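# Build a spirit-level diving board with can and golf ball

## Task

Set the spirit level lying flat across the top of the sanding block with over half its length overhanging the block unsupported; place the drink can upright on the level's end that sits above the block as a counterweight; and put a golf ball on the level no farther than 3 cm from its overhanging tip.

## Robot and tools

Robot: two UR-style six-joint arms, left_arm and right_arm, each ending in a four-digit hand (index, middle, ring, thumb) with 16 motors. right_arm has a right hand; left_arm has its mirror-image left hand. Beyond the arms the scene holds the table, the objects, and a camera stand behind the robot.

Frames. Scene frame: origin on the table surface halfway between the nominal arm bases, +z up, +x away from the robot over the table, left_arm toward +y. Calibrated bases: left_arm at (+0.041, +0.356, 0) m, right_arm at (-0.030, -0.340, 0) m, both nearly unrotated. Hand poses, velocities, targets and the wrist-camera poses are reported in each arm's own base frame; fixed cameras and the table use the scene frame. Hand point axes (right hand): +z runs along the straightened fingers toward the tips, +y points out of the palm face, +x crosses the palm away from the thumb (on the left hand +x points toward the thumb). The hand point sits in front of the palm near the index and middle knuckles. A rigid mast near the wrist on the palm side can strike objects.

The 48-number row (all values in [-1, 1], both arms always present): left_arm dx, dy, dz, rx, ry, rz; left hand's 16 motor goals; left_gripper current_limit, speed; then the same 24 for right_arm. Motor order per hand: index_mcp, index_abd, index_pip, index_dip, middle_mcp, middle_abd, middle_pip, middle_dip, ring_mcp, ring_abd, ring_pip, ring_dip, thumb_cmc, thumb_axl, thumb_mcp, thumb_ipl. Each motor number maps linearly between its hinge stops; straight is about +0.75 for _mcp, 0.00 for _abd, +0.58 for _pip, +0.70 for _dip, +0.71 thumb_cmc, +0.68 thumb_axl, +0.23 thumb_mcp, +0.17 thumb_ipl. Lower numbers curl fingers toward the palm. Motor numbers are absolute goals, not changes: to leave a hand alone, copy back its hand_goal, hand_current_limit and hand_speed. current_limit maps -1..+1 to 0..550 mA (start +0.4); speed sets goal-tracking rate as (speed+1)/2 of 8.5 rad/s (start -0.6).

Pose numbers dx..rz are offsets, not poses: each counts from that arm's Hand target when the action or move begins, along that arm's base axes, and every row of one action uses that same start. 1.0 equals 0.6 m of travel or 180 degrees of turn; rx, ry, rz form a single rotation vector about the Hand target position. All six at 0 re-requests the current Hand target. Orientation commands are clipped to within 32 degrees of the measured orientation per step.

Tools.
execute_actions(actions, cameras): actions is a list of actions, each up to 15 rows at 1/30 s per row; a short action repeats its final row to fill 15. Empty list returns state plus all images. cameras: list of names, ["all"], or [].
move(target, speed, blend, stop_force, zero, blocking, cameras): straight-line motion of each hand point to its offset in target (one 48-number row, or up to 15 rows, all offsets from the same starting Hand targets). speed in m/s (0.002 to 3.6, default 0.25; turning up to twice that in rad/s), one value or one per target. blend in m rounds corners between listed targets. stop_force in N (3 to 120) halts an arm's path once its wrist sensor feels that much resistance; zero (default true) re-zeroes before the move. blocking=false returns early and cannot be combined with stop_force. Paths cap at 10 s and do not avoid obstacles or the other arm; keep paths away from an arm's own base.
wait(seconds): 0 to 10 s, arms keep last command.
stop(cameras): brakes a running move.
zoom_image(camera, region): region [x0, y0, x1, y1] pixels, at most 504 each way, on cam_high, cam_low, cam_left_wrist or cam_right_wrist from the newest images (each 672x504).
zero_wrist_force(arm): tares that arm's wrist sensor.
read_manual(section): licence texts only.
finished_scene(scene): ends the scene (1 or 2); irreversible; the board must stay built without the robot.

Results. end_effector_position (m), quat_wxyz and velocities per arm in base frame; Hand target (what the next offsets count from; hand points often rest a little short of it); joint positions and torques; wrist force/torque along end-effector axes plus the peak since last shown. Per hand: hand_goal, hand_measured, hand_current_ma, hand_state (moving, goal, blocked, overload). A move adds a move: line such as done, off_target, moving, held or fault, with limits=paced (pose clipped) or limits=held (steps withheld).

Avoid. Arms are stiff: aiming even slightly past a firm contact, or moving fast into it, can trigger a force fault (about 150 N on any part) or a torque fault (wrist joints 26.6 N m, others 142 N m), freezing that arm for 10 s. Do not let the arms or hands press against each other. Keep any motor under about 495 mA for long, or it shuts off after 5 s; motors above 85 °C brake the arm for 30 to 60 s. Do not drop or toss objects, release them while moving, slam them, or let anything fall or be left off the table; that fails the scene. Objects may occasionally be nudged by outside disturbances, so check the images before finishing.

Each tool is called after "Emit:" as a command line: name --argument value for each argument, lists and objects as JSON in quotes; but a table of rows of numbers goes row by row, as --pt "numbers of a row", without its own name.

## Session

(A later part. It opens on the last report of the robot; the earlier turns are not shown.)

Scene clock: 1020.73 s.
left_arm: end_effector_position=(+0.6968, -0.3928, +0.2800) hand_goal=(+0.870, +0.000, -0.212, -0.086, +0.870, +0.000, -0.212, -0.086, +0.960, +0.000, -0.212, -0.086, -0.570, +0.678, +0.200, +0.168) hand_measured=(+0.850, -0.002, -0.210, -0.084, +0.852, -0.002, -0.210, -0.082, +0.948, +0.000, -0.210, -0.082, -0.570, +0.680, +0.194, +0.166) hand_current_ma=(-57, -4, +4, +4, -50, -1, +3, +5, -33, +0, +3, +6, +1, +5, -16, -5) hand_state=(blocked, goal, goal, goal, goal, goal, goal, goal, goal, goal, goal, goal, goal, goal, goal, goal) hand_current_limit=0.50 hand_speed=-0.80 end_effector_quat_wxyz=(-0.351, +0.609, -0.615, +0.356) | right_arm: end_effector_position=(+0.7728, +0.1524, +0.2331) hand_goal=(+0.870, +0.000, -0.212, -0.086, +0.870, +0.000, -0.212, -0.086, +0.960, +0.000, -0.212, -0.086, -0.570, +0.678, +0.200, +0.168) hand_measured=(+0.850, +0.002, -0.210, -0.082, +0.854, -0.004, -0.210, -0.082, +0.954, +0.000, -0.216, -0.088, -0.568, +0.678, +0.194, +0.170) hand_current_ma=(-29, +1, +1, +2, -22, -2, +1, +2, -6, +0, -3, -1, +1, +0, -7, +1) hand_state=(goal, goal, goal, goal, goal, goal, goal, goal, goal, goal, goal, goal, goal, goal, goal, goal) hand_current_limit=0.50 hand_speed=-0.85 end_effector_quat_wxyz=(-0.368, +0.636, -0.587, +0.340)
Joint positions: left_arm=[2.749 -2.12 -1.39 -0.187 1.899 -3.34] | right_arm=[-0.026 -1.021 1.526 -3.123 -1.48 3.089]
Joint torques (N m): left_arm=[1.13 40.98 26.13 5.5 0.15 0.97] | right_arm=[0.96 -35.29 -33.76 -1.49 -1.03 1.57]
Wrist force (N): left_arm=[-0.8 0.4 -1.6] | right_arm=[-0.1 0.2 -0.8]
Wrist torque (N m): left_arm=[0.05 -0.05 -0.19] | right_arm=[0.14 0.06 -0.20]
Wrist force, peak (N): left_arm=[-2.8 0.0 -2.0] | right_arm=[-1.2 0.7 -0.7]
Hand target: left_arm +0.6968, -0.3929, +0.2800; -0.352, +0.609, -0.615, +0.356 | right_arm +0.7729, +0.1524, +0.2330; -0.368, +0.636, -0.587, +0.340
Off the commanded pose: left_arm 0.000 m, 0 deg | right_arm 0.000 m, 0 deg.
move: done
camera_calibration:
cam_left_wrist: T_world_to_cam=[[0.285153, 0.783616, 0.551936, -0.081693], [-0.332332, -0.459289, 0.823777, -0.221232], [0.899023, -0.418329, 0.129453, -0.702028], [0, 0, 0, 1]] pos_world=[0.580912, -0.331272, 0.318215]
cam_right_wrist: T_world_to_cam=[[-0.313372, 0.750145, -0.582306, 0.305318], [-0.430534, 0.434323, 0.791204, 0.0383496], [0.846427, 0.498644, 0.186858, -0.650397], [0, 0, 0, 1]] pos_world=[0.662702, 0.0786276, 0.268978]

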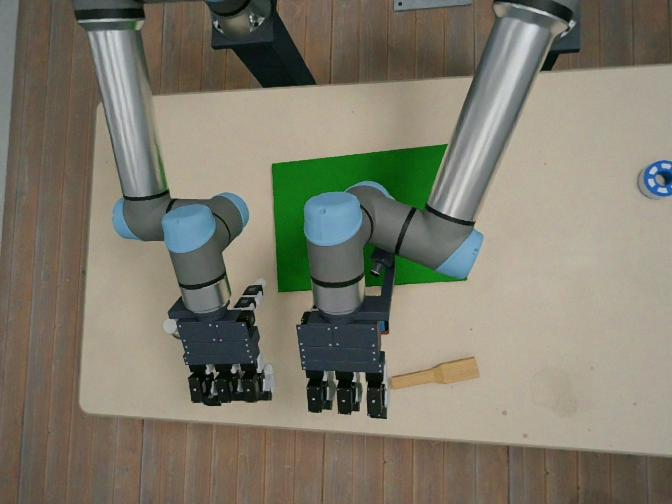

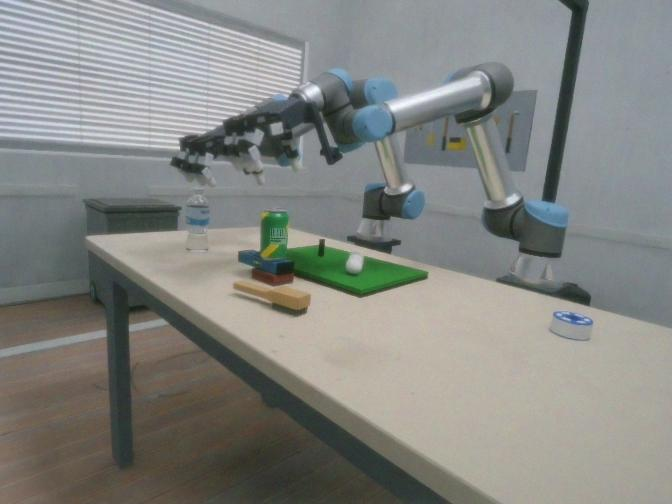

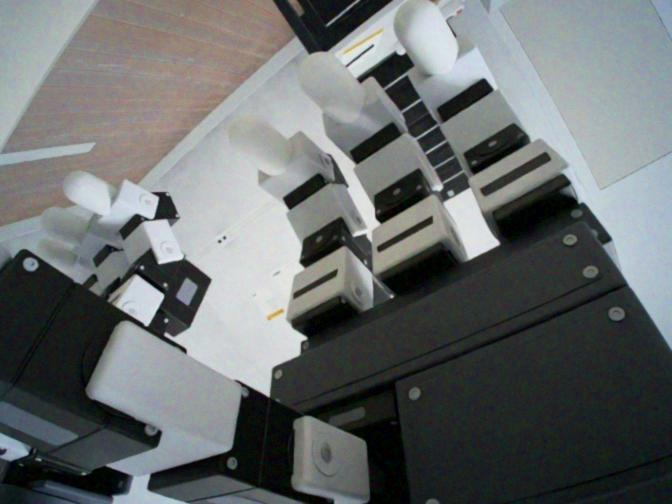

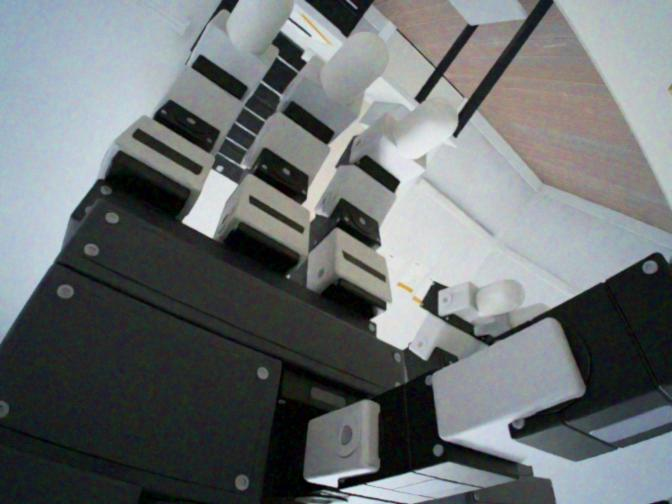

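Emit:
move --pt "0 0 -0.1833 0 0 0 0.87 0 -0.212 -0.086 0.87 0 -0.212 -0.086 0.960 0 -0.212 -0.086 -0.570 0.678 0.2 0.168 0.5 -0.8 0 0 -0.0 0 0 0 0.87 0 -0.212 -0.086 0.87 0 -0.212 -0.086 0.960 0 -0.212 -0.086 -0.570 0.678 0.2 0.168 0.5 -0.85" --speed 0.12 --cameras '["cam_low","cam_left_wrist","cam_high"]'

Emit:
zoom_image --camera "cam_low" --region '[200, 160, 340, 300]'

Scene clock: 1060.63 s.
left_arm: end_effector_position=(+0.6968, -0.3929, +0.1700) hand_goal=(+0.870, +0.000, -0.212, -0.086, +0.870, +0.000, -0.212, -0.086, +0.960, +0.000, -0.212, -0.086, -0.570, +0.678, +0.200, +0.168) hand_measured=(+0.850, -0.002, -0.210, -0.084, +0.852, -0.002, -0.210, -0.082, +0.948, +0.000, -0.210, -0.082, -0.570, +0.680, +0.194, +0.166) hand_current_ma=(-53, -4, +4, +4, -46, -1, +3, +5, -33, +0, +3, +6, +1, +5, -16, -5) hand_state=(goal, goal, goal, goal, goal, goal, goal, goal, goal, goal, goal, goal, goal, goal, goal, goal) hand_current_limit=0.50 hand_speed=-0.80 end_effector_quat_wxyz=(-0.351, +0.609, -0.615, +0.356) | right_arm: end_effector_position=(+0.7729, +0.1524, +0.2330) hand_goal=(+0.870, +0.000, -0.212, -0.086, +0.870, +0.000, -0.212, -0.086, +0.960, +0.000, -0.212, -0.086, -0.570, +0.678, +0.200, +0.168) hand_measured=(+0.850, +0.002, -0.210, -0.082, +0.854, -0.004, -0.210, -0.082, +0.954, +0.000, -0.216, -0.088, -0.568, +0.678, +0.194, +0.170) hand_current_ma=(-29, +1, +1, +2, -22, -2, +1, +2, -6, +0, -3, -1, +1, +0, -7, +1) hand_state=(goal, goal, goal, goal, goal, goal, goal, goal, goal, goal, goal, goal, goal, goal, goal, goal) hand_current_limit=0.50 hand_speed=-0.85 end_effector_quat_wxyz=(-0.368, +0.636, -0.587, +0.340)
Joint positions: left_arm=[2.749 -2.242 -1.501 0.045 1.899 -3.34] | right_arm=[-0.026 -1.021 1.526 -3.122 -1.48 3.089]
Joint torques (N m): left_arm=[-9.93 56.73 27.96 0.78 -1.19 1.09] | right_arm=[-4.77 -35.61 -34 -1.08 1.73 1.54]
Wrist force (N): left_arm=[-0.8 0.4 -1.6] | right_arm=[0.0 0.0 -0.7]
Wrist torque (N m): left_arm=[0.06 -0.06 -0.18] | right_arm=[0.10 0.05 -0.19]
Wrist force, peak (N): left_arm=[-0.5 -1.0 -2.4] | right_arm=[-0.2 0.4 -1.2]
Hand target: left_arm +0.6968, -0.3929, +0.1700; -0.352, +0.609, -0.615, +0.356 | right_arm +0.7729, +0.1524, +0.2330; -0.368, +0.636, -0.587, +0.340
Off the commanded pose: left_arm 0.000 m, 0 deg | right_arm 0.000 m, 0 deg.
move: done
camera_calibration:
cam_left_wrist: T_world_to_cam=[[0.28509, 0.783615, 0.55197, -0.0208727], [-0.332201, -0.459396, 0.82377, -0.130772], [0.899092, -0.418214, 0.129349, -0.68781], [0, 0, 0, 1]] pos_world=[0.580912, -0.331372, 0.208215]
Images, in order (width x height): cam_high 672x504, cam_low 672x504, cam_left_wrist 672x504.

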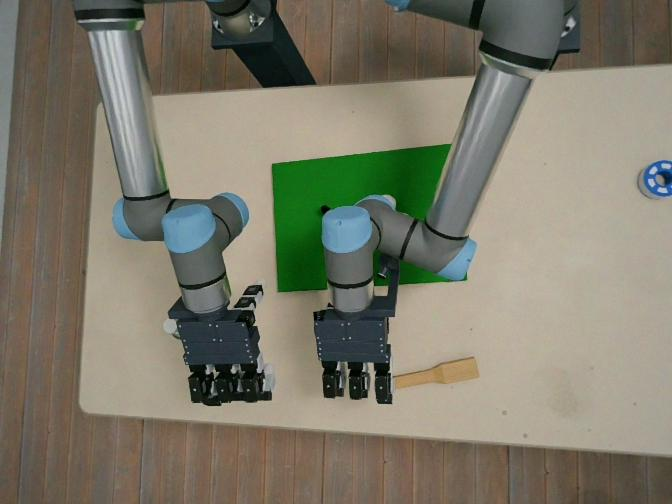

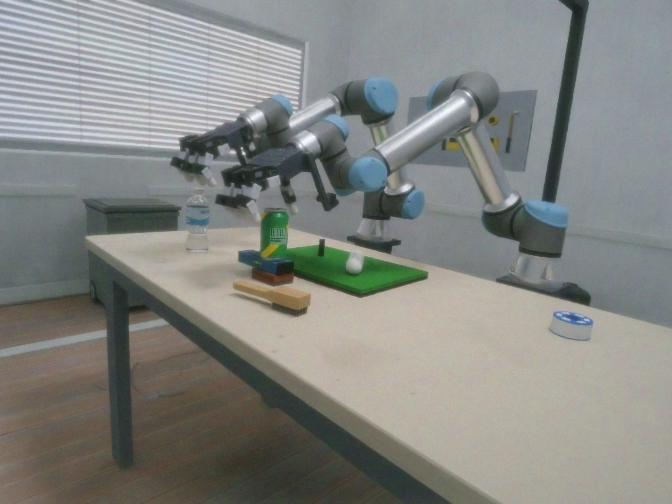

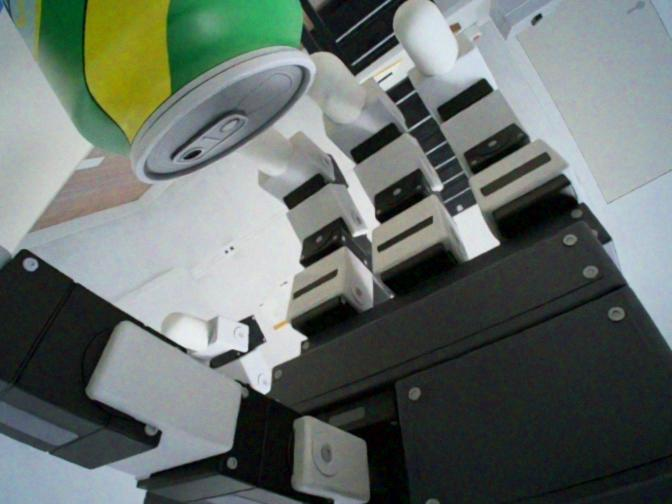

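Scaled by 3.600 from the camera's 672x504 image, which has a finer 960x720 frame.

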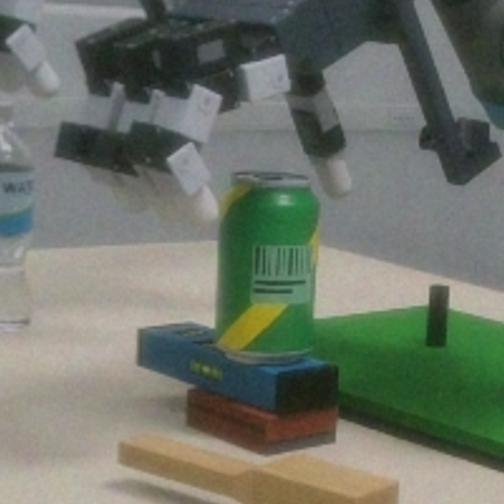

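Emit:
move --pt "0.0045 0.02 -0.08 0 0 0 0.87 0 -0.212 -0.086 0.87 0 -0.212 -0.086 0.960 0 -0.212 -0.086 -0.570 0.678 0.2 0.168 0.5 -0.8 0 0 -0.0 0 0 0 0.87 0 -0.212 -0.086 0.87 0 -0.212 -0.086 0.960 0 -0.212 -0.086 -0.570 0.678 0.2 0.168 0.5 -0.85" --pt "0.0045 0.02 -0.08 0 0 0 0.342 0 -0.212 -0.086 0.342 0 -0.212 -0.086 0.960 0 -0.212 -0.086 -0.570 0.678 -0.247 0.168 0.7 -0.88 0 0 -0.0 0 0 0 0.87 0 -0.212 -0.086 0.87 0 -0.212 -0.086 0.960 0 -0.212 -0.086 -0.570 0.678 0.2 0.168 0.5 -0.85" --speed 0.08 --cameras '["cam_low","cam_left_wrist"]'

Emit:
zoom_image --camera "cam_low" --region '[200, 160, 340, 300]'

Scene clock: 1088.37 s.
left_arm: end_effector_position=(+0.6996, -0.3809, +0.1221) hand_goal=(+0.342, +0.000, -0.212, -0.086, +0.342, +0.000, -0.212, -0.086, +0.960, +0.000, -0.212, -0.086, -0.570, +0.678, -0.246, +0.168) hand_measured=(+0.470, +0.004, -0.192, -0.084, +0.482, -0.004, -0.192, -0.084, +0.948, +0.000, -0.210, -0.082, -0.564, +0.674, -0.078, +0.182) hand_current_ma=(+467, +6, +52, +4, +467, -5, +53, +2, -33, +0, +3, +6, +14, -11, +467, +49) hand_state=(moving, goal, goal, goal, blocked, goal, blocked, goal, goal, goal, goal, goal, goal, goal, blocked, goal) hand_current_limit=0.70 hand_speed=-0.88 end_effector_quat_wxyz=(-0.352, +0.609, -0.615, +0.356) | right_arm: end_effector_position=(+0.7729, +0.1524, +0.2330) hand_goal=(+0.870, +0.000, -0.212, -0.086, +0.870, +0.000, -0.212, -0.086, +0.960, +0.000, -0.212, -0.086, -0.570, +0.678, +0.200, +0.168) hand_measured=(+0.850, +0.002, -0.210, -0.082, +0.854, -0.004, -0.210, -0.082, +0.954, +0.000, -0.216, -0.088, -0.568, +0.678, +0.194, +0.170) hand_current_ma=(-29, +1, +1, +2, -22, -2, +1, +2, -6, +0, -3, -1, +1, +0, -7, +1) hand_state=(goal, goal, goal, goal, goal, goal, goal, goal, goal, goal, goal, goal, goal, goal, goal, goal) hand_current_limit=0.50 hand_speed=-0.85 end_effector_quat_wxyz=(-0.368, +0.636, -0.587, +0.340)
Joint positions: left_arm=[2.768 -2.303 -1.541 0.15 1.883 -3.33] | right_arm=[-0.026 -1.021 1.526 -3.122 -1.48 3.089]
Joint torques (N m): left_arm=[-12.41 56.73 23.4 0.79 1.07 -1.02] | right_arm=[-5.21 -35.57 -33.52 -1.25 1.51 1.46]
Wrist force (N): left_arm=[-0.5 -3.1 -1.2] | right_arm=[-0.2 0.3 -0.8]
Wrist torque (N m): left_arm=[0.26 -0.07 -0.16] | right_arm=[0.14 0.08 -0.20]
Wrist force, peak (N): left_arm=[-0.2 -3.8 -1.2] | right_arm=[-0.4 0.0 -1.1]
Hand target: left_arm +0.6995, -0.3809, +0.1220; -0.352, +0.609, -0.615, +0.356 | right_arm +0.7729, +0.1524, +0.2330; -0.368, +0.636, -0.587, +0.340
Off the commanded pose: left_arm 0.000 m, 0 deg | right_arm 0.000 m, 0 deg.
move: done
camera_calibration:
cam_left_wrist: T_world_to_cam=[[0.285005, 0.783634, 0.551988, -0.00449877], [-0.332389, -0.45934, 0.823726, -0.084687], [0.899049, -0.418241, 0.129557, -0.679027], [0, 0, 0, 1]] pos_world=[0.583612, -0.319372, 0.160215]
Images, in order (width x height): cam_low 672x504, cam_left_wrist 672x504.

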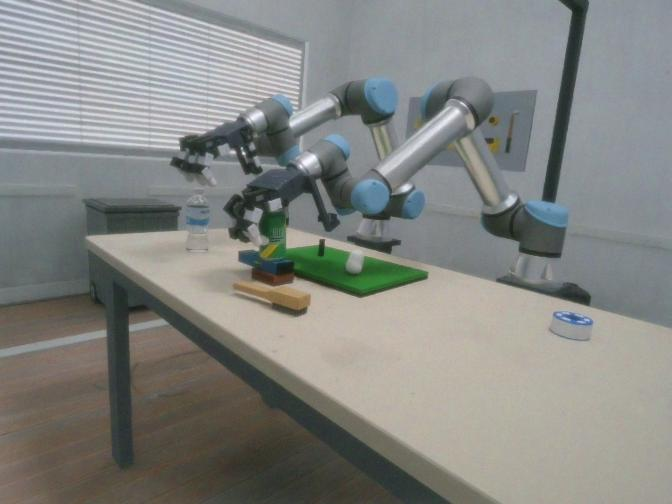

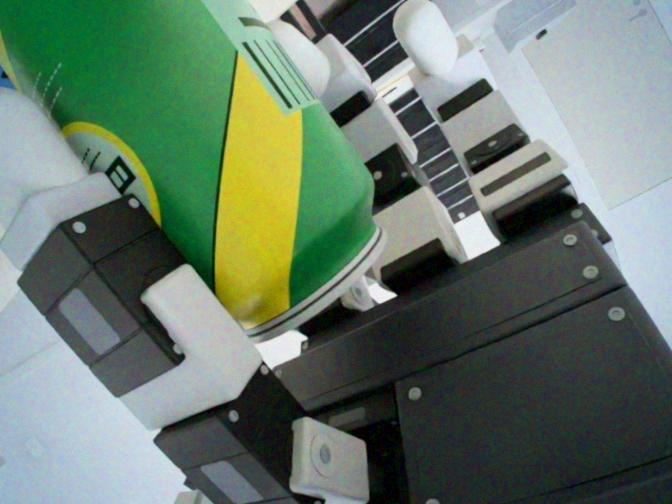

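Scaled by 3.600 from the camera's 672x504 image, which has a finer 960x720 frame.

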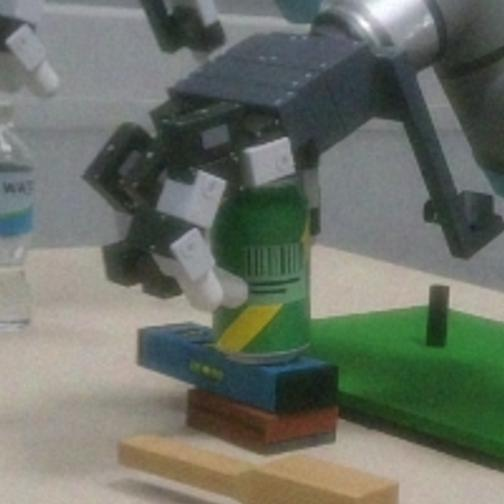

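Emit:
move --pt "0 0 0.05 0 0 0 0.342 0 -0.212 -0.086 0.342 0 -0.212 -0.086 0.960 0 -0.212 -0.086 -0.570 0.678 -0.247 0.168 0.7 -0.88 0 0 0 0 0 0 0.87 0 -0.212 -0.086 0.87 0 -0.212 -0.086 0.960 0 -0.212 -0.086 -0.570 0.678 0.2 0.168 0.5 -0.85" --pt "0 0.05 0.06 0 0 0 0.342 0 -0.212 -0.086 0.342 0 -0.212 -0.086 0.960 0 -0.212 -0.086 -0.570 0.678 -0.247 0.168 0.7 -0.88 -0.002 0.08 -0.10 0 0 0 0.87 0 -0.212 -0.086 0.87 0 -0.212 -0.086 0.960 0 -0.212 -0.086 -0.570 0.678 0.2 0.168 0.5 -0.85" --speed '[0.06,0.12]' --cameras '["cam_high","cam_low","cam_left_wrist","cam_right_wrist"]'

Emit:
zoom_image --camera "cam_low" --region '[200, 160, 340, 300]'

Emit:
zoom_image --camera "cam_high" --region '[250, 280, 450, 400]'

Scene clock: 1108.27 s.
left_arm: end_effector_position=(+0.6996, -0.3507, +0.1582) hand_goal=(+0.342, +0.000, -0.212, -0.086, +0.342, +0.000, -0.212, -0.086, +0.960, +0.000, -0.212, -0.086, -0.570, +0.678, -0.246, +0.168) hand_measured=(+0.440, +0.006, -0.172, -0.068, +0.444, -0.010, -0.166, -0.064, +0.948, +0.000, -0.210, -0.082, -0.556, +0.674, -0.078, +0.190) hand_current_ma=(+399, +12, +118, +48, +414, -17, +148, +61, -33, +0, +3, +6, +36, -11, +468, +87) hand_state=(blocked, goal, blocked, goal, blocked, goal, blocked, blocked, goal, goal, goal, goal, goal, goal, blocked, blocked) hand_current_limit=0.70 hand_speed=-0.88 end_effector_quat_wxyz=(-0.352, +0.609, -0.615, +0.356) | right_arm: end_effector_position=(+0.7716, +0.2004, +0.1729) hand_goal=(+0.870, +0.000, -0.212, -0.086, +0.870, +0.000, -0.212, -0.086, +0.960, +0.000, -0.212, -0.086, -0.570, +0.678, +0.200, +0.168) hand_measured=(+0.852, +0.002, -0.210, -0.082, +0.854, -0.004, -0.210, -0.082, +0.954, +0.000, -0.216, -0.088, -0.568, +0.678, +0.194, +0.170) hand_current_ma=(-27, +1, +1, +2, -21, -2, +1, +2, -6, +0, -3, -1, +1, +0, -7, +1) hand_state=(goal, goal, goal, goal, goal, goal, goal, goal, goal, goal, goal, goal, goal, goal, goal, goal) hand_current_limit=0.50 hand_speed=-0.85 end_effector_quat_wxyz=(-0.368, +0.636, -0.588, +0.340)
Joint positions: left_arm=[2.813 -2.221 -1.578 0.112 1.844 -3.305] | right_arm=[0.052 -0.925 1.544 -3.237 -1.547 3.128]
Joint torques (N m): left_arm=[-11.9 42 29.4 2.33 1.4 -1.09] | right_arm=[-7.84 -60.16 -32.29 -1.08 1.83 -1.23]
Wrist force (N): left_arm=[-0.5 3.8 0.5] | right_arm=[0.3 0.0 -0.7]
Wrist torque (N m): left_arm=[0.20 -0.09 -0.15] | right_arm=[0.10 0.01 -0.23]
Wrist force, peak (N): left_arm=[-0.8 4.3 0.6] | right_arm=[0.9 -0.9 -1.3]
Hand target: left_arm +0.6995, -0.3509, +0.1580; -0.352, +0.609, -0.615, +0.356 | right_arm +0.7717, +0.2004, +0.1730; -0.368, +0.636, -0.587, +0.340
Off the commanded pose: left_arm 0.000 m, 0 deg | right_arm 0.000 m, 0 deg.
move: done
camera_calibration:
cam_left_wrist: T_world_to_cam=[[0.284826, 0.783699, 0.551987, -0.0479963], [-0.332504, -0.459312, 0.823695, -0.100437], [0.899063, -0.418148, 0.129759, -0.671184], [0, 0, 0, 1]] pos_world=[0.583712, -0.289171, 0.196315]
cam_right_wrist: T_world_to_cam=[[-0.313534, 0.750217, -0.582127, 0.233865], [-0.430182, 0.434304, 0.791406, 0.0643011], [0.846546, 0.498553, 0.186561, -0.662122], [0, 0, 0, 1]] pos_world=[0.661502, 0.126727, 0.208777]

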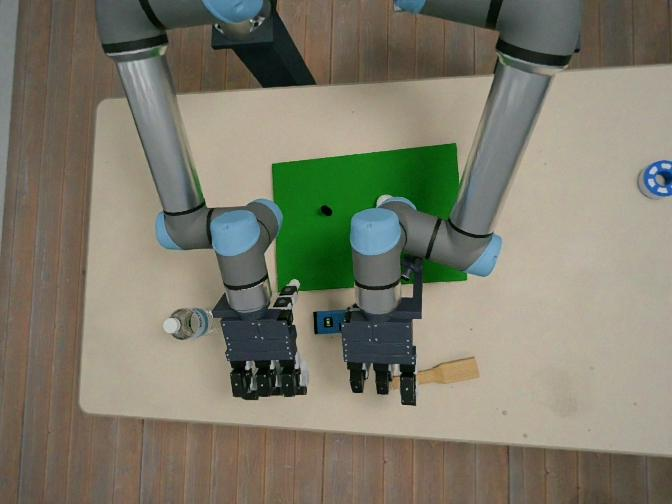

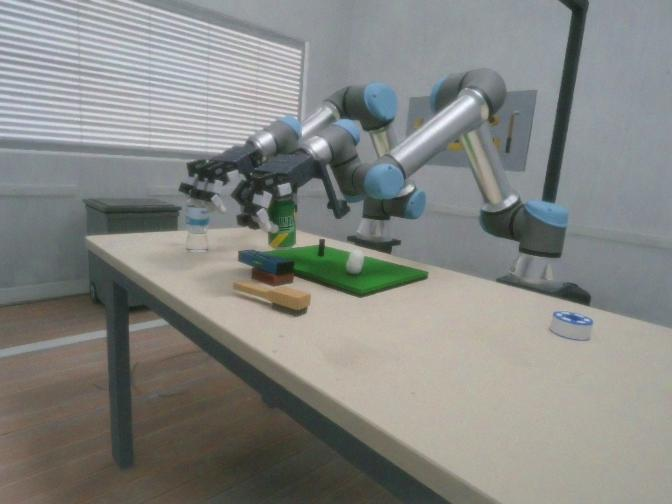

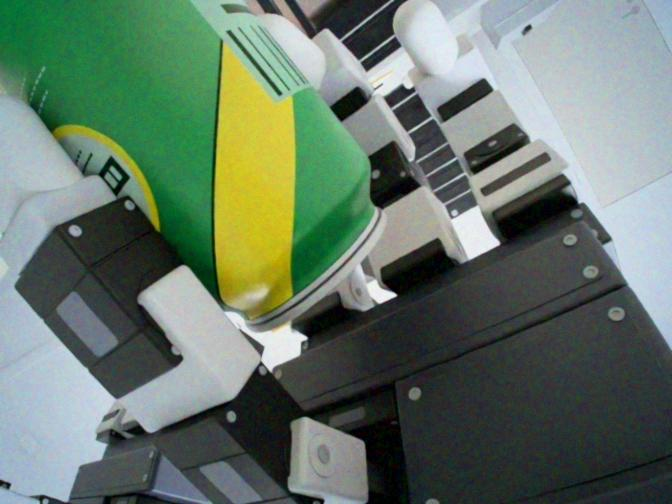

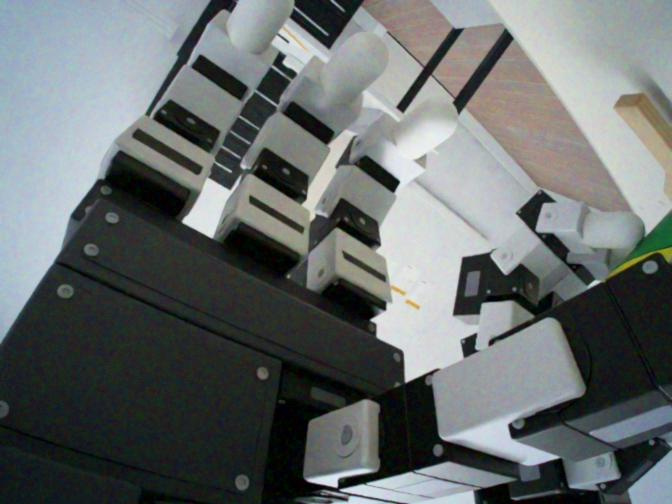

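Scaled by 3.600 from the camera's 672x504 image, which has a finer 960x720 frame.

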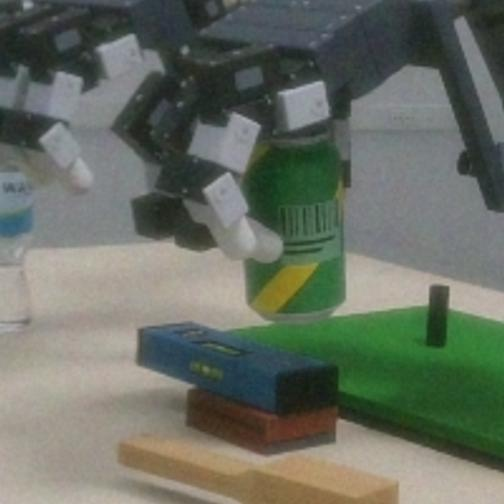

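Scaled by 2.520 from the camera's 672x504 image, which has a finer 960x720 frame.

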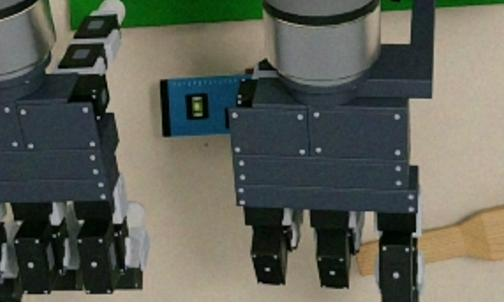

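Emit:
move --pt "0 0 0 0 0 0 0.342 0 -0.212 -0.086 0.342 0 -0.212 -0.086 0.960 0 -0.212 -0.086 -0.570 0.678 -0.247 0.168 0.7 -0.88 0 0.0277 -0.03 0 0 0 0.87 0 -0.212 -0.086 0.87 0 -0.212 -0.086 0.960 0 -0.212 -0.086 -0.570 0.678 0.2 0.168 0.5 -0.85" --pt "0 0 0 0 0 0 0.342 0 -0.212 -0.086 0.342 0 -0.212 -0.086 0.960 0 -0.212 -0.086 -0.570 0.678 -0.247 0.168 0.7 -0.88 0 0.0277 -0.1895 0 0 0 0.87 0 -0.212 -0.086 0.87 0 -0.212 -0.086 0.960 0 -0.212 -0.086 -0.570 0.678 0.2 0.168 0.5 -0.85" --speed '[0.1,0.1]' --blend '[0.01,0]' --cameras '["cam_high","cam_low","cam_right_wrist"]'

Emit:
zoom_image --camera "cam_low" --region '[200, 160, 340, 300]'

Scene clock: 1123.80 s.
left_arm: end_effector_position=(+0.6995, -0.3509, +0.1580) hand_goal=(+0.342, +0.000, -0.212, -0.086, +0.342, +0.000, -0.212, -0.086, +0.960, +0.000, -0.212, -0.086, -0.570, +0.678, -0.246, +0.168) hand_measured=(+0.440, +0.006, -0.172, -0.068, +0.444, -0.010, -0.166, -0.064, +0.948, +0.000, -0.210, -0.082, -0.556, +0.674, -0.078, +0.190) hand_current_ma=(+399, +12, +118, +48, +414, -17, +148, +61, -33, +0, +3, +6, +36, -11, +468, +87) hand_state=(blocked, goal, blocked, goal, blocked, goal, blocked, blocked, goal, goal, goal, goal, goal, goal, blocked, blocked) hand_current_limit=0.70 hand_speed=-0.88 end_effector_quat_wxyz=(-0.352, +0.609, -0.615, +0.356) | right_arm: end_effector_position=(+0.7716, +0.2170, +0.0592) hand_goal=(+0.870, +0.000, -0.212, -0.086, +0.870, +0.000, -0.212, -0.086, +0.960, +0.000, -0.212, -0.086, -0.570, +0.678, +0.200, +0.168) hand_measured=(+0.852, +0.002, -0.210, -0.082, +0.856, -0.004, -0.210, -0.082, +0.954, +0.000, -0.216, -0.088, -0.568, +0.678, +0.194, +0.170) hand_current_ma=(-26, +1, +1, +2, -20, -2, +1, +2, -6, +0, -3, -1, +1, +0, -7, +1) hand_state=(goal, goal, goal, goal, goal, goal, goal, goal, goal, goal, goal, goal, goal, goal, goal, goal) hand_current_limit=0.50 hand_speed=-0.85 end_effector_quat_wxyz=(-0.368, +0.636, -0.588, +0.340)
Joint positions: left_arm=[2.813 -2.221 -1.578 0.112 1.844 -3.305] | right_arm=[0.078 -0.74 1.565 -3.444 -1.57 3.141]
Joint torques (N m): left_arm=[-13.35 40.98 29.08 0.79 1.33 -1.81] | right_arm=[-5.5 -64.72 -30.49 -1.13 1.52 -0.58]
Wrist force (N): left_arm=[-0.6 3.5 0.2] | right_arm=[0.2 0.1 -0.7]
Wrist torque (N m): left_arm=[0.19 -0.07 -0.17] | right_arm=[0.10 0.00 -0.21]
Wrist force, peak (N): left_arm=[-0.9 4.2 0.2] | right_arm=[1.7 -1.3 -1.5]
Hand target: left_arm +0.6995, -0.3509, +0.1580; -0.352, +0.609, -0.615, +0.356 | right_arm +0.7717, +0.2170, +0.0593; -0.368, +0.636, -0.587, +0.340
Off the commanded pose: left_arm 0.000 m, 0 deg | right_arm 0.000 m, 0 deg.
move: done
camera_calibration:
cam_right_wrist: T_world_to_cam=[[-0.313559, 0.750141, -0.582211, 0.155392], [-0.430248, 0.434348, 0.791346, 0.147081], [0.846503, 0.498629, 0.186553, -0.649137], [0, 0, 0, 1]] pos_world=[0.661502, 0.143228, 0.0951773]
Images, in order (width x height): cam_high 672x504, cam_low 672x504, cam_right_wrist 672x504.

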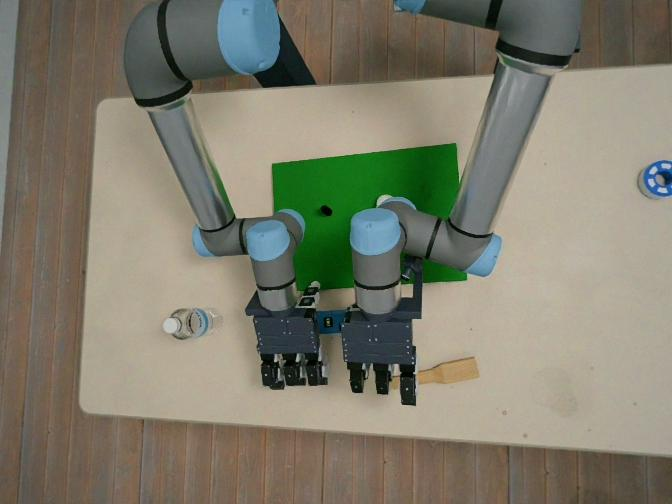

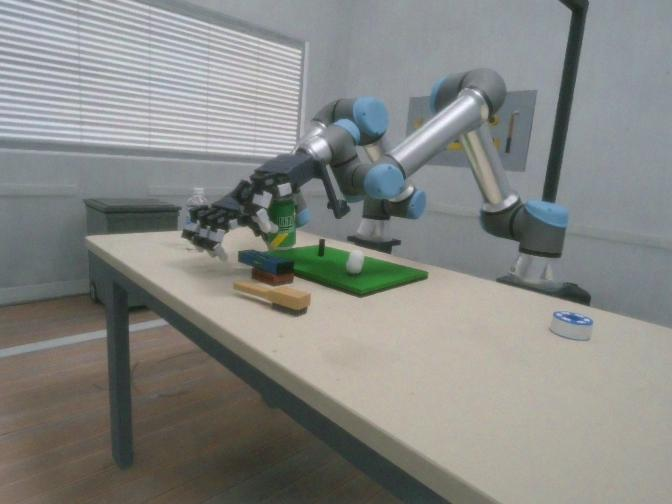

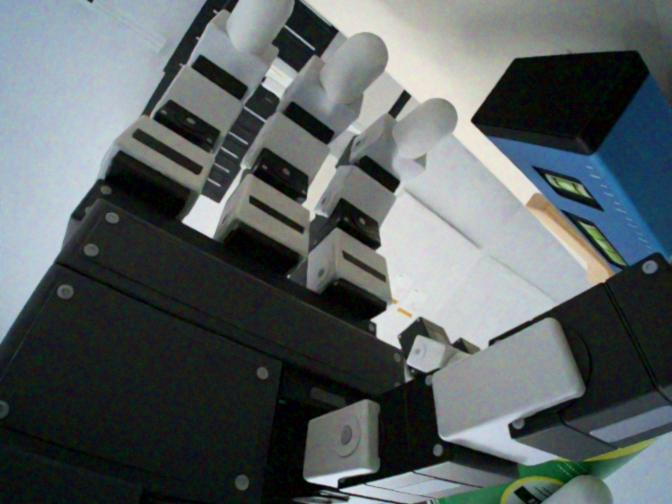

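Scaled by 3.600 from the camera's 672x504 image, which has a finer 960x720 frame.

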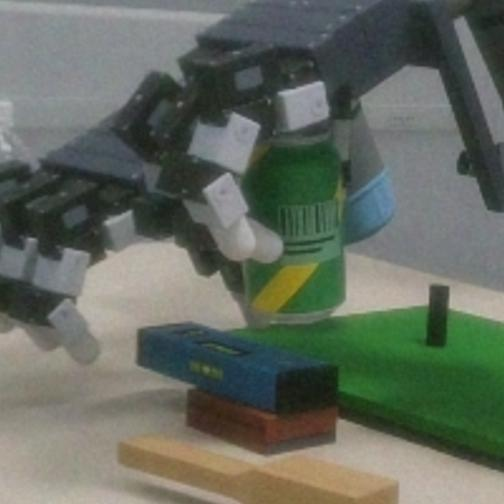

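Emit:
move --pt "0 0 0 0 0 0 0.342 0 -0.212 -0.086 0.342 0 -0.212 -0.086 0.960 0 -0.212 -0.086 -0.570 0.678 -0.247 0.168 0.7 -0.88 0 0 0 0 0 0 0.384 0 -0.212 -0.086 0.87 0 -0.212 -0.086 0.960 0 -0.212 -0.086 -0.53 0.678 -0.281 0.168 0.6 -0.9" --pt "0 0 0 0 0 0 0.342 0 -0.212 -0.086 0.342 0 -0.212 -0.086 0.960 0 -0.212 -0.086 -0.570 0.678 -0.247 0.168 0.7 -0.88 0.0025 -0.041 0 0 0 0 0.384 0 -0.212 -0.086 0.87 0 -0.212 -0.086 0.960 0 -0.212 -0.086 -0.53 0.678 -0.281 0.168 0.6 -0.9" --speed '[0.03,0.03]' --cameras '["cam_high","cam_low","cam_right_wrist"]'

Emit:
zoom_image --camera "cam_low" --region '[200, 160, 340, 300]'

Emit:
zoom_image --camera "cam_high" --region '[270, 280, 420, 370]'

Scene clock: 1138.80 s.
left_arm: end_effector_position=(+0.6995, -0.3509, +0.1580) hand_goal=(+0.342, +0.000, -0.212, -0.086, +0.342, +0.000, -0.212, -0.086, +0.960, +0.000, -0.212, -0.086, -0.570, +0.678, -0.246, +0.168) hand_measured=(+0.440, +0.006, -0.172, -0.068, +0.444, -0.010, -0.166, -0.064, +0.948, +0.000, -0.210, -0.082, -0.556, +0.674, -0.078, +0.190) hand_current_ma=(+399, +12, +118, +48, +414, -17, +148, +61, -33, +0, +3, +6, +36, -11, +467, +87) hand_state=(blocked, goal, blocked, goal, blocked, goal, blocked, blocked, goal, goal, goal, goal, goal, goal, blocked, blocked) hand_current_limit=0.70 hand_speed=-0.88 end_effector_quat_wxyz=(-0.352, +0.609, -0.615, +0.356) | right_arm: end_effector_position=(+0.7731, +0.1923, +0.0593) hand_goal=(+0.384, +0.000, -0.212, -0.086, +0.870, +0.000, -0.212, -0.086, +0.960, +0.000, -0.212, -0.086, -0.530, +0.678, -0.280, +0.168) hand_measured=(+0.470, +0.002, -0.182, -0.080, +0.856, -0.004, -0.210, -0.082, +0.954, +0.000, -0.216, -0.088, -0.536, +0.678, -0.140, +0.192) hand_current_ma=(+247, +0, +49, +6, -20, -1, +1, +2, -6, +0, -3, -1, -4, +0, +440, +58) hand_state=(blocked, goal, blocked, goal, goal, goal, goal, goal, goal, goal, goal, goal, goal, goal, blocked, blocked) hand_current_limit=0.60 hand_speed=-0.90 end_effector_quat_wxyz=(-0.368, +0.636, -0.587, +0.340)
Joint positions: left_arm=[2.813 -2.221 -1.578 0.112 1.844 -3.305] | right_arm=[0.039 -0.749 1.583 -3.454 -1.536 3.121]
Joint torques (N m): left_arm=[-12.82 41.71 29.42 0.86 1.27 -1.6] | right_arm=[6.73 -58.39 -17.92 -3.5 -1.54 1.16]
Wrist force (N): left_arm=[-0.5 3.9 -0.1] | right_arm=[-0.1 0.4 -0.9]
Wrist torque (N m): left_arm=[0.27 -0.10 -0.16] | right_arm=[0.20 0.01 -0.11]
Wrist force, peak (N): left_arm=[-0.9 4.1 0.6] | right_arm=[1.8 -1.3 -1.2]
Hand target: left_arm +0.6995, -0.3509, +0.1580; -0.352, +0.609, -0.615, +0.356 | right_arm +0.7732, +0.1924, +0.0593; -0.368, +0.636, -0.587, +0.340
Off the commanded pose: left_arm 0.000 m, 0 deg | right_arm 0.000 m, 0 deg.
move: done
camera_calibration:
cam_right_wrist: T_world_to_cam=[[-0.313558, 0.75011, -0.582251, 0.174398], [-0.430505, 0.434239, 0.791266, 0.158646], [0.846373, 0.49877, 0.186767, -0.638042], [0, 0, 0, 1]] pos_world=[0.663003, 0.118528, 0.0951775]
Images, in order (width x height): cam_high 672x504, cam_low 672x504, cam_right_wrist 672x504.

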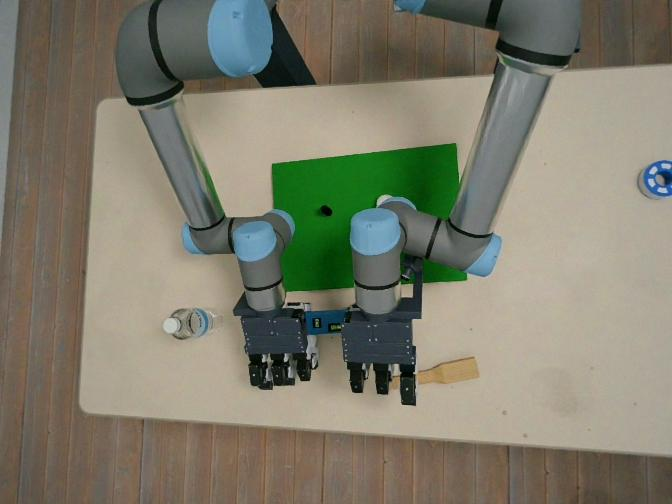

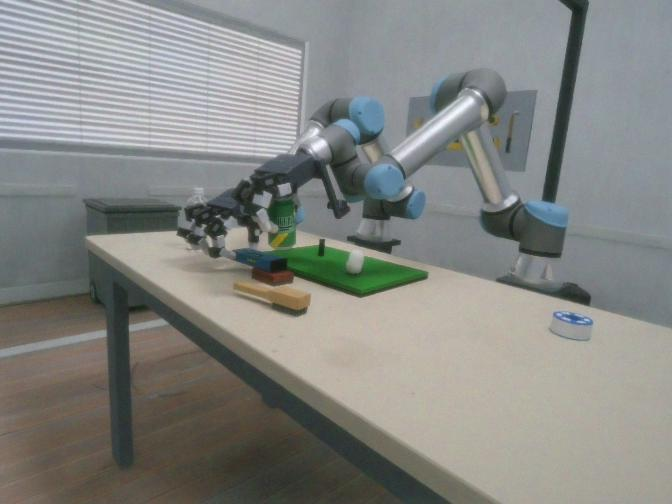

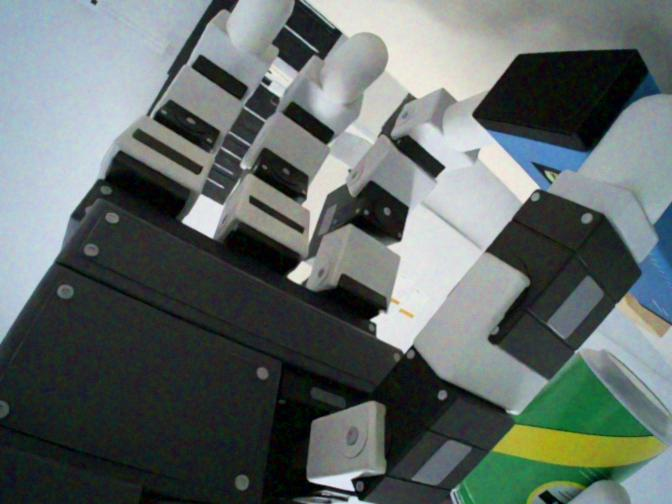

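Scaled by 3.600 from the camera's 672x504 image, which has a finer 960x720 frame.

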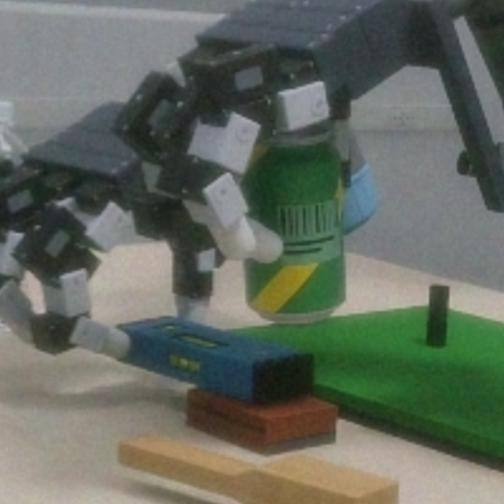

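Scaled by 3.360 from the camera's 672x504 image, which has a finer 960x720 frame.

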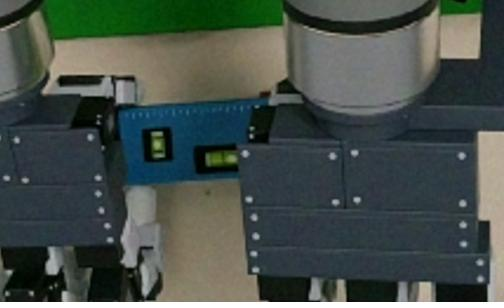

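Emit:
move --pt "0.0007 -0.0702 0 0 0 0 0.342 0 -0.212 -0.086 0.342 0 -0.212 -0.086 0.960 0 -0.212 -0.086 -0.570 0.678 -0.247 0.168 0.7 -0.88 0 0 0 0 0 0 0.384 0 -0.212 -0.086 0.87 0 -0.212 -0.086 0.960 0 -0.212 -0.086 -0.53 0.678 -0.281 0.168 0.6 -0.9" --pt "0.0007 -0.0702 -0.0383 0 0 0 0.342 0 -0.212 -0.086 0.342 0 -0.212 -0.086 0.960 0 -0.212 -0.086 -0.570 0.678 -0.247 0.168 0.7 -0.88 0 0 0 0 0 0 0.384 0 -0.212 -0.086 0.87 0 -0.212 -0.086 0.960 0 -0.212 -0.086 -0.53 0.678 -0.281 0.168 0.6 -0.9" --speed '[0.08,0.05]' --blend '[0.005,0]' --cameras '["cam_high","cam_low"]'

Emit:
zoom_image --camera "cam_low" --region '[200, 190, 320, 310]'

Scene clock: 1151.93 s.
left_arm: end_effector_position=(+0.6999, -0.3930, +0.1349) hand_goal=(+0.342, +0.000, -0.212, -0.086, +0.342, +0.000, -0.212, -0.086, +0.960, +0.000, -0.212, -0.086, -0.570, +0.678, -0.246, +0.168) hand_measured=(+0.440, +0.006, -0.172, -0.068, +0.444, -0.010, -0.164, -0.064, +0.948, +0.000, -0.210, -0.082, -0.556, +0.674, -0.078, +0.190) hand_current_ma=(+398, +12, +119, +48, +412, -17, +148, +61, -33, +0, +3, +6, +37, -11, +467, +87) hand_state=(blocked, goal, blocked, goal, blocked, goal, blocked, blocked, goal, goal, goal, goal, goal, goal, blocked, blocked) hand_current_limit=0.70 hand_speed=-0.88 end_effector_quat_wxyz=(-0.351, +0.609, -0.615, +0.356) end_effector_velocity=(-0.001, +0.000, +0.000) end_effector_angular_velocity=(+0.002, +0.004, +0.000) | right_arm: end_effector_position=(+0.7732, +0.1924, +0.0593) hand_goal=(+0.384, +0.000, -0.212, -0.086, +0.870, +0.000, -0.212, -0.086, +0.960, +0.000, -0.212, -0.086, -0.530, +0.678, -0.280, +0.168) hand_measured=(+0.470, +0.002, -0.182, -0.080, +0.856, -0.004, -0.210, -0.082, +0.954, +0.000, -0.216, -0.088, -0.536, +0.678, -0.140, +0.194) hand_current_ma=(+247, +0, +49, +6, -20, -1, +1, +2, -6, +0, -3, -1, -4, +0, +440, +59) hand_state=(blocked, goal, blocked, goal, goal, goal, goal, goal, goal, goal, goal, goal, goal, goal, blocked, blocked) hand_current_limit=0.60 hand_speed=-0.90 end_effector_quat_wxyz=(-0.368, +0.636, -0.587, +0.340)
Joint positions: left_arm=[2.751 -2.296 -1.511 0.11 1.898 -3.339] | right_arm=[0.039 -0.749 1.583 -3.454 -1.536 3.122]
Joint velocities: left_arm=[0 0.003 -0.001 -0.006 0 0] | right_arm=[within noise]
Joint torques (N m): left_arm=[12.09 64.87 26.75 0.8 -1.46 1.48] | right_arm=[6.29 -43.38 -28.5 -1.24 -1.14 1.49]
Wrist force (N): left_arm=[-0.6 3.6 0.1] | right_arm=[0.4 0.0 -0.9]
Wrist torque (N m): left_arm=[0.20 -0.08 -0.05] | right_arm=[0.14 0.01 -0.12]
Wrist force, peak (N): left_arm=[-0.7 4.3 0.9] | right_arm=[0.5 0.2 -1.3]
Hand target: left_arm +0.7000, -0.3930, +0.1351; -0.352, +0.609, -0.615, +0.356 | right_arm +0.7732, +0.1924, +0.0593; -0.368, +0.636, -0.587, +0.340
Off the commanded pose: left_arm 0.000 m, 0 deg | right_arm 0.000 m, 0 deg.
move: done
Images, in order (width x height): cam_high 672x504, cam_low 672x504.

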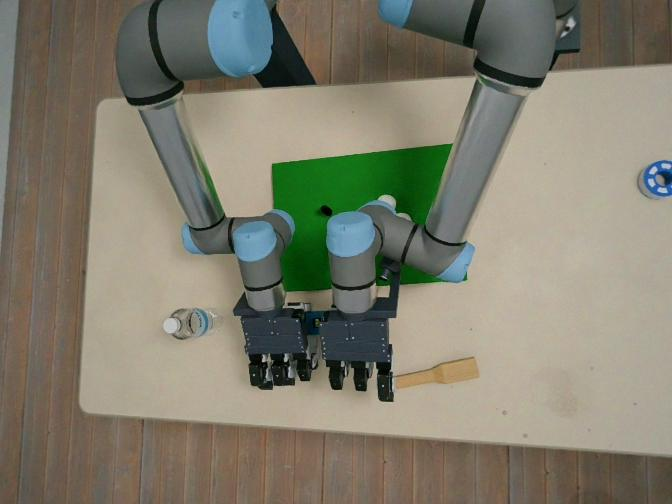

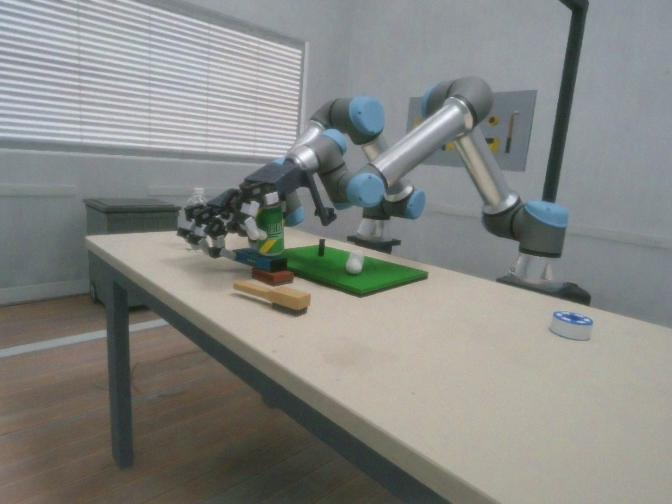

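Scaled by 4.200 from the camera's 672x504 image, which has a finer 960x720 frame.

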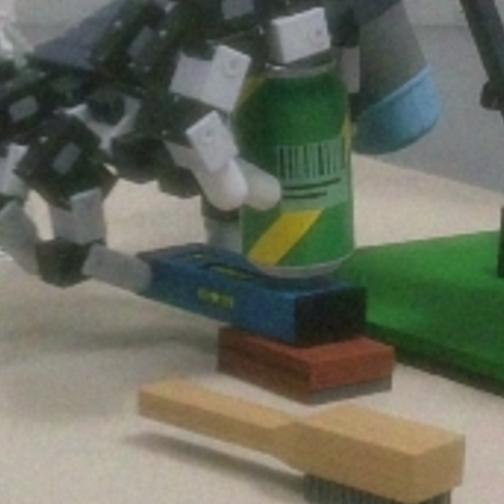

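Emit:
move --target '[0,-0.005,-0.04,0,0,0,0.342,0,-0.212,-0.086,0.342,0,-0.212,-0.086,0.960,0,-0.212,-0.086,-0.570,0.678,-0.247,0.168,0.7,-0.88,0,0,0,0,0,0,0.384,0,-0.212,-0.086,0.87,0,-0.212,-0.086,0.960,0,-0.212,-0.086,-0.53,0.678,-0.281,0.168,0.6,-0.9]' --speed 0.012 --stop_force 5 --cameras '["cam_high","cam_low","cam_left_wrist"]'

Emit:
zoom_image --camera "cam_low" --region '[200, 190, 320, 310]'

Scene clock: 1163.17 s.
left_arm: end_effector_position=(+0.7000, -0.3941, +0.1265) hand_goal=(+0.342, +0.000, -0.212, -0.086, +0.342, +0.000, -0.212, -0.086, +0.960, +0.000, -0.212, -0.086, -0.570, +0.678, -0.246, +0.168) hand_measured=(+0.438, +0.006, -0.172, -0.068, +0.442, -0.010, -0.164, -0.068, +0.948, +0.000, -0.210, -0.082, -0.552, +0.674, -0.078, +0.192) hand_current_ma=(+389, +12, +119, +46, +406, -17, +148, +45, -33, +0, +3, +6, +44, -11, +467, +92) hand_state=(blocked, goal, blocked, goal, blocked, goal, blocked, goal, goal, goal, goal, goal, goal, goal, blocked, blocked) hand_current_limit=0.70 hand_speed=-0.88 end_effector_quat_wxyz=(-0.352, +0.609, -0.615, +0.356) | right_arm: end_effector_position=(+0.7732, +0.1924, +0.0593) hand_goal=(+0.384, +0.000, -0.212, -0.086, +0.870, +0.000, -0.212, -0.086, +0.960, +0.000, -0.212, -0.086, -0.530, +0.678, -0.280, +0.168) hand_measured=(+0.470, +0.002, -0.182, -0.086, +0.856, -0.004, -0.210, -0.082, +0.954, +0.000, -0.216, -0.088, -0.536, +0.678, -0.140, +0.194) hand_current_ma=(+247, +0, +49, +0, -20, -1, +1, +2, -6, +0, -3, -1, -4, +0, +440, +63) hand_state=(blocked, goal, blocked, goal, goal, goal, goal, goal, goal, goal, goal, goal, goal, goal, blocked, blocked) hand_current_limit=0.60 hand_speed=-0.90 end_effector_quat_wxyz=(-0.368, +0.636, -0.587, +0.340)
Joint positions: left_arm=[2.749 -2.31 -1.512 0.125 1.899 -3.34] | right_arm=[0.039 -0.749 1.583 -3.454 -1.536 3.122]
Joint torques (N m): left_arm=[10.46 62.01 22.76 0.4 -1.42 0.3] | right_arm=[4.18 -43.54 -27.78 -1.22 -1.4 1.49]
Wrist force (N): left_arm=[-0.6 0.9 -1.3] | right_arm=[-0.2 -0.9 -1.4]
Wrist torque (N m): left_arm=[0.21 -0.06 -0.04] | right_arm=[0.17 0.02 -0.10]
Wrist force, peak (N): left_arm=[-0.4 -2.1 -3.9] | right_arm=[-0.1 -2.1 -1.9]
Hand target: left_arm +0.7000, -0.3941, +0.1265; -0.352, +0.609, -0.615, +0.356 (not the last commanded pose) | right_arm +0.7732, +0.1924, +0.0593; -0.368, +0.636, -0.587, +0.340
Off the commanded pose: left_arm 0.016 m, 0 deg | right_arm 0.000 m, 0 deg.
move: contact (left_arm)
camera_calibration:
cam_left_wrist: T_world_to_cam=[[0.285016, 0.783611, 0.552014, 0.00328411], [-0.332513, -0.459308, 0.823694, -0.0941539], [0.899, -0.418318, 0.12965, -0.68549], [0, 0, 0, 1]] pos_world=[0.584012, -0.332572, 0.164615]
Images, in order (width x height): cam_high 672x504, cam_low 672x504, cam_left_wrist 672x504.

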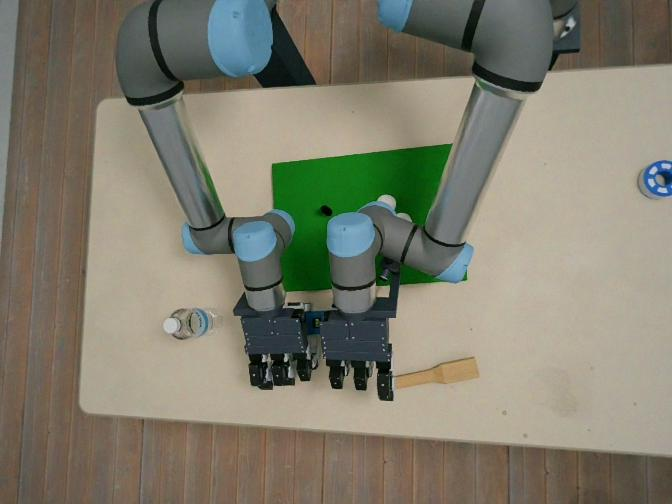

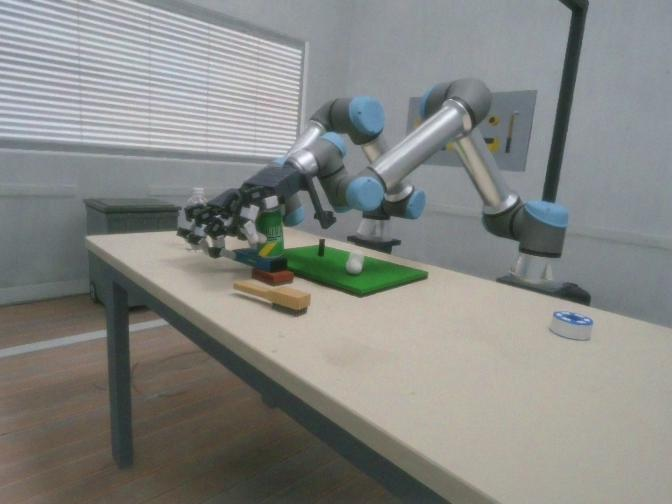

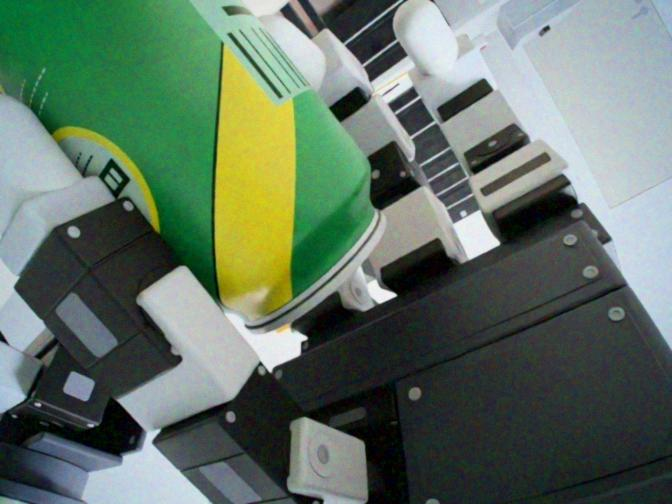

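Scaled by 4.200 from the camera's 672x504 image, which has a finer 960x720 frame.

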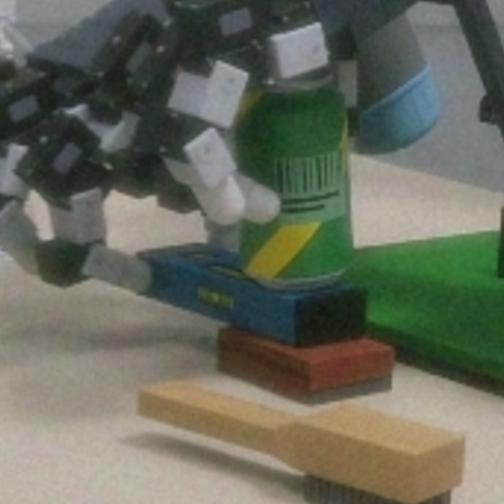

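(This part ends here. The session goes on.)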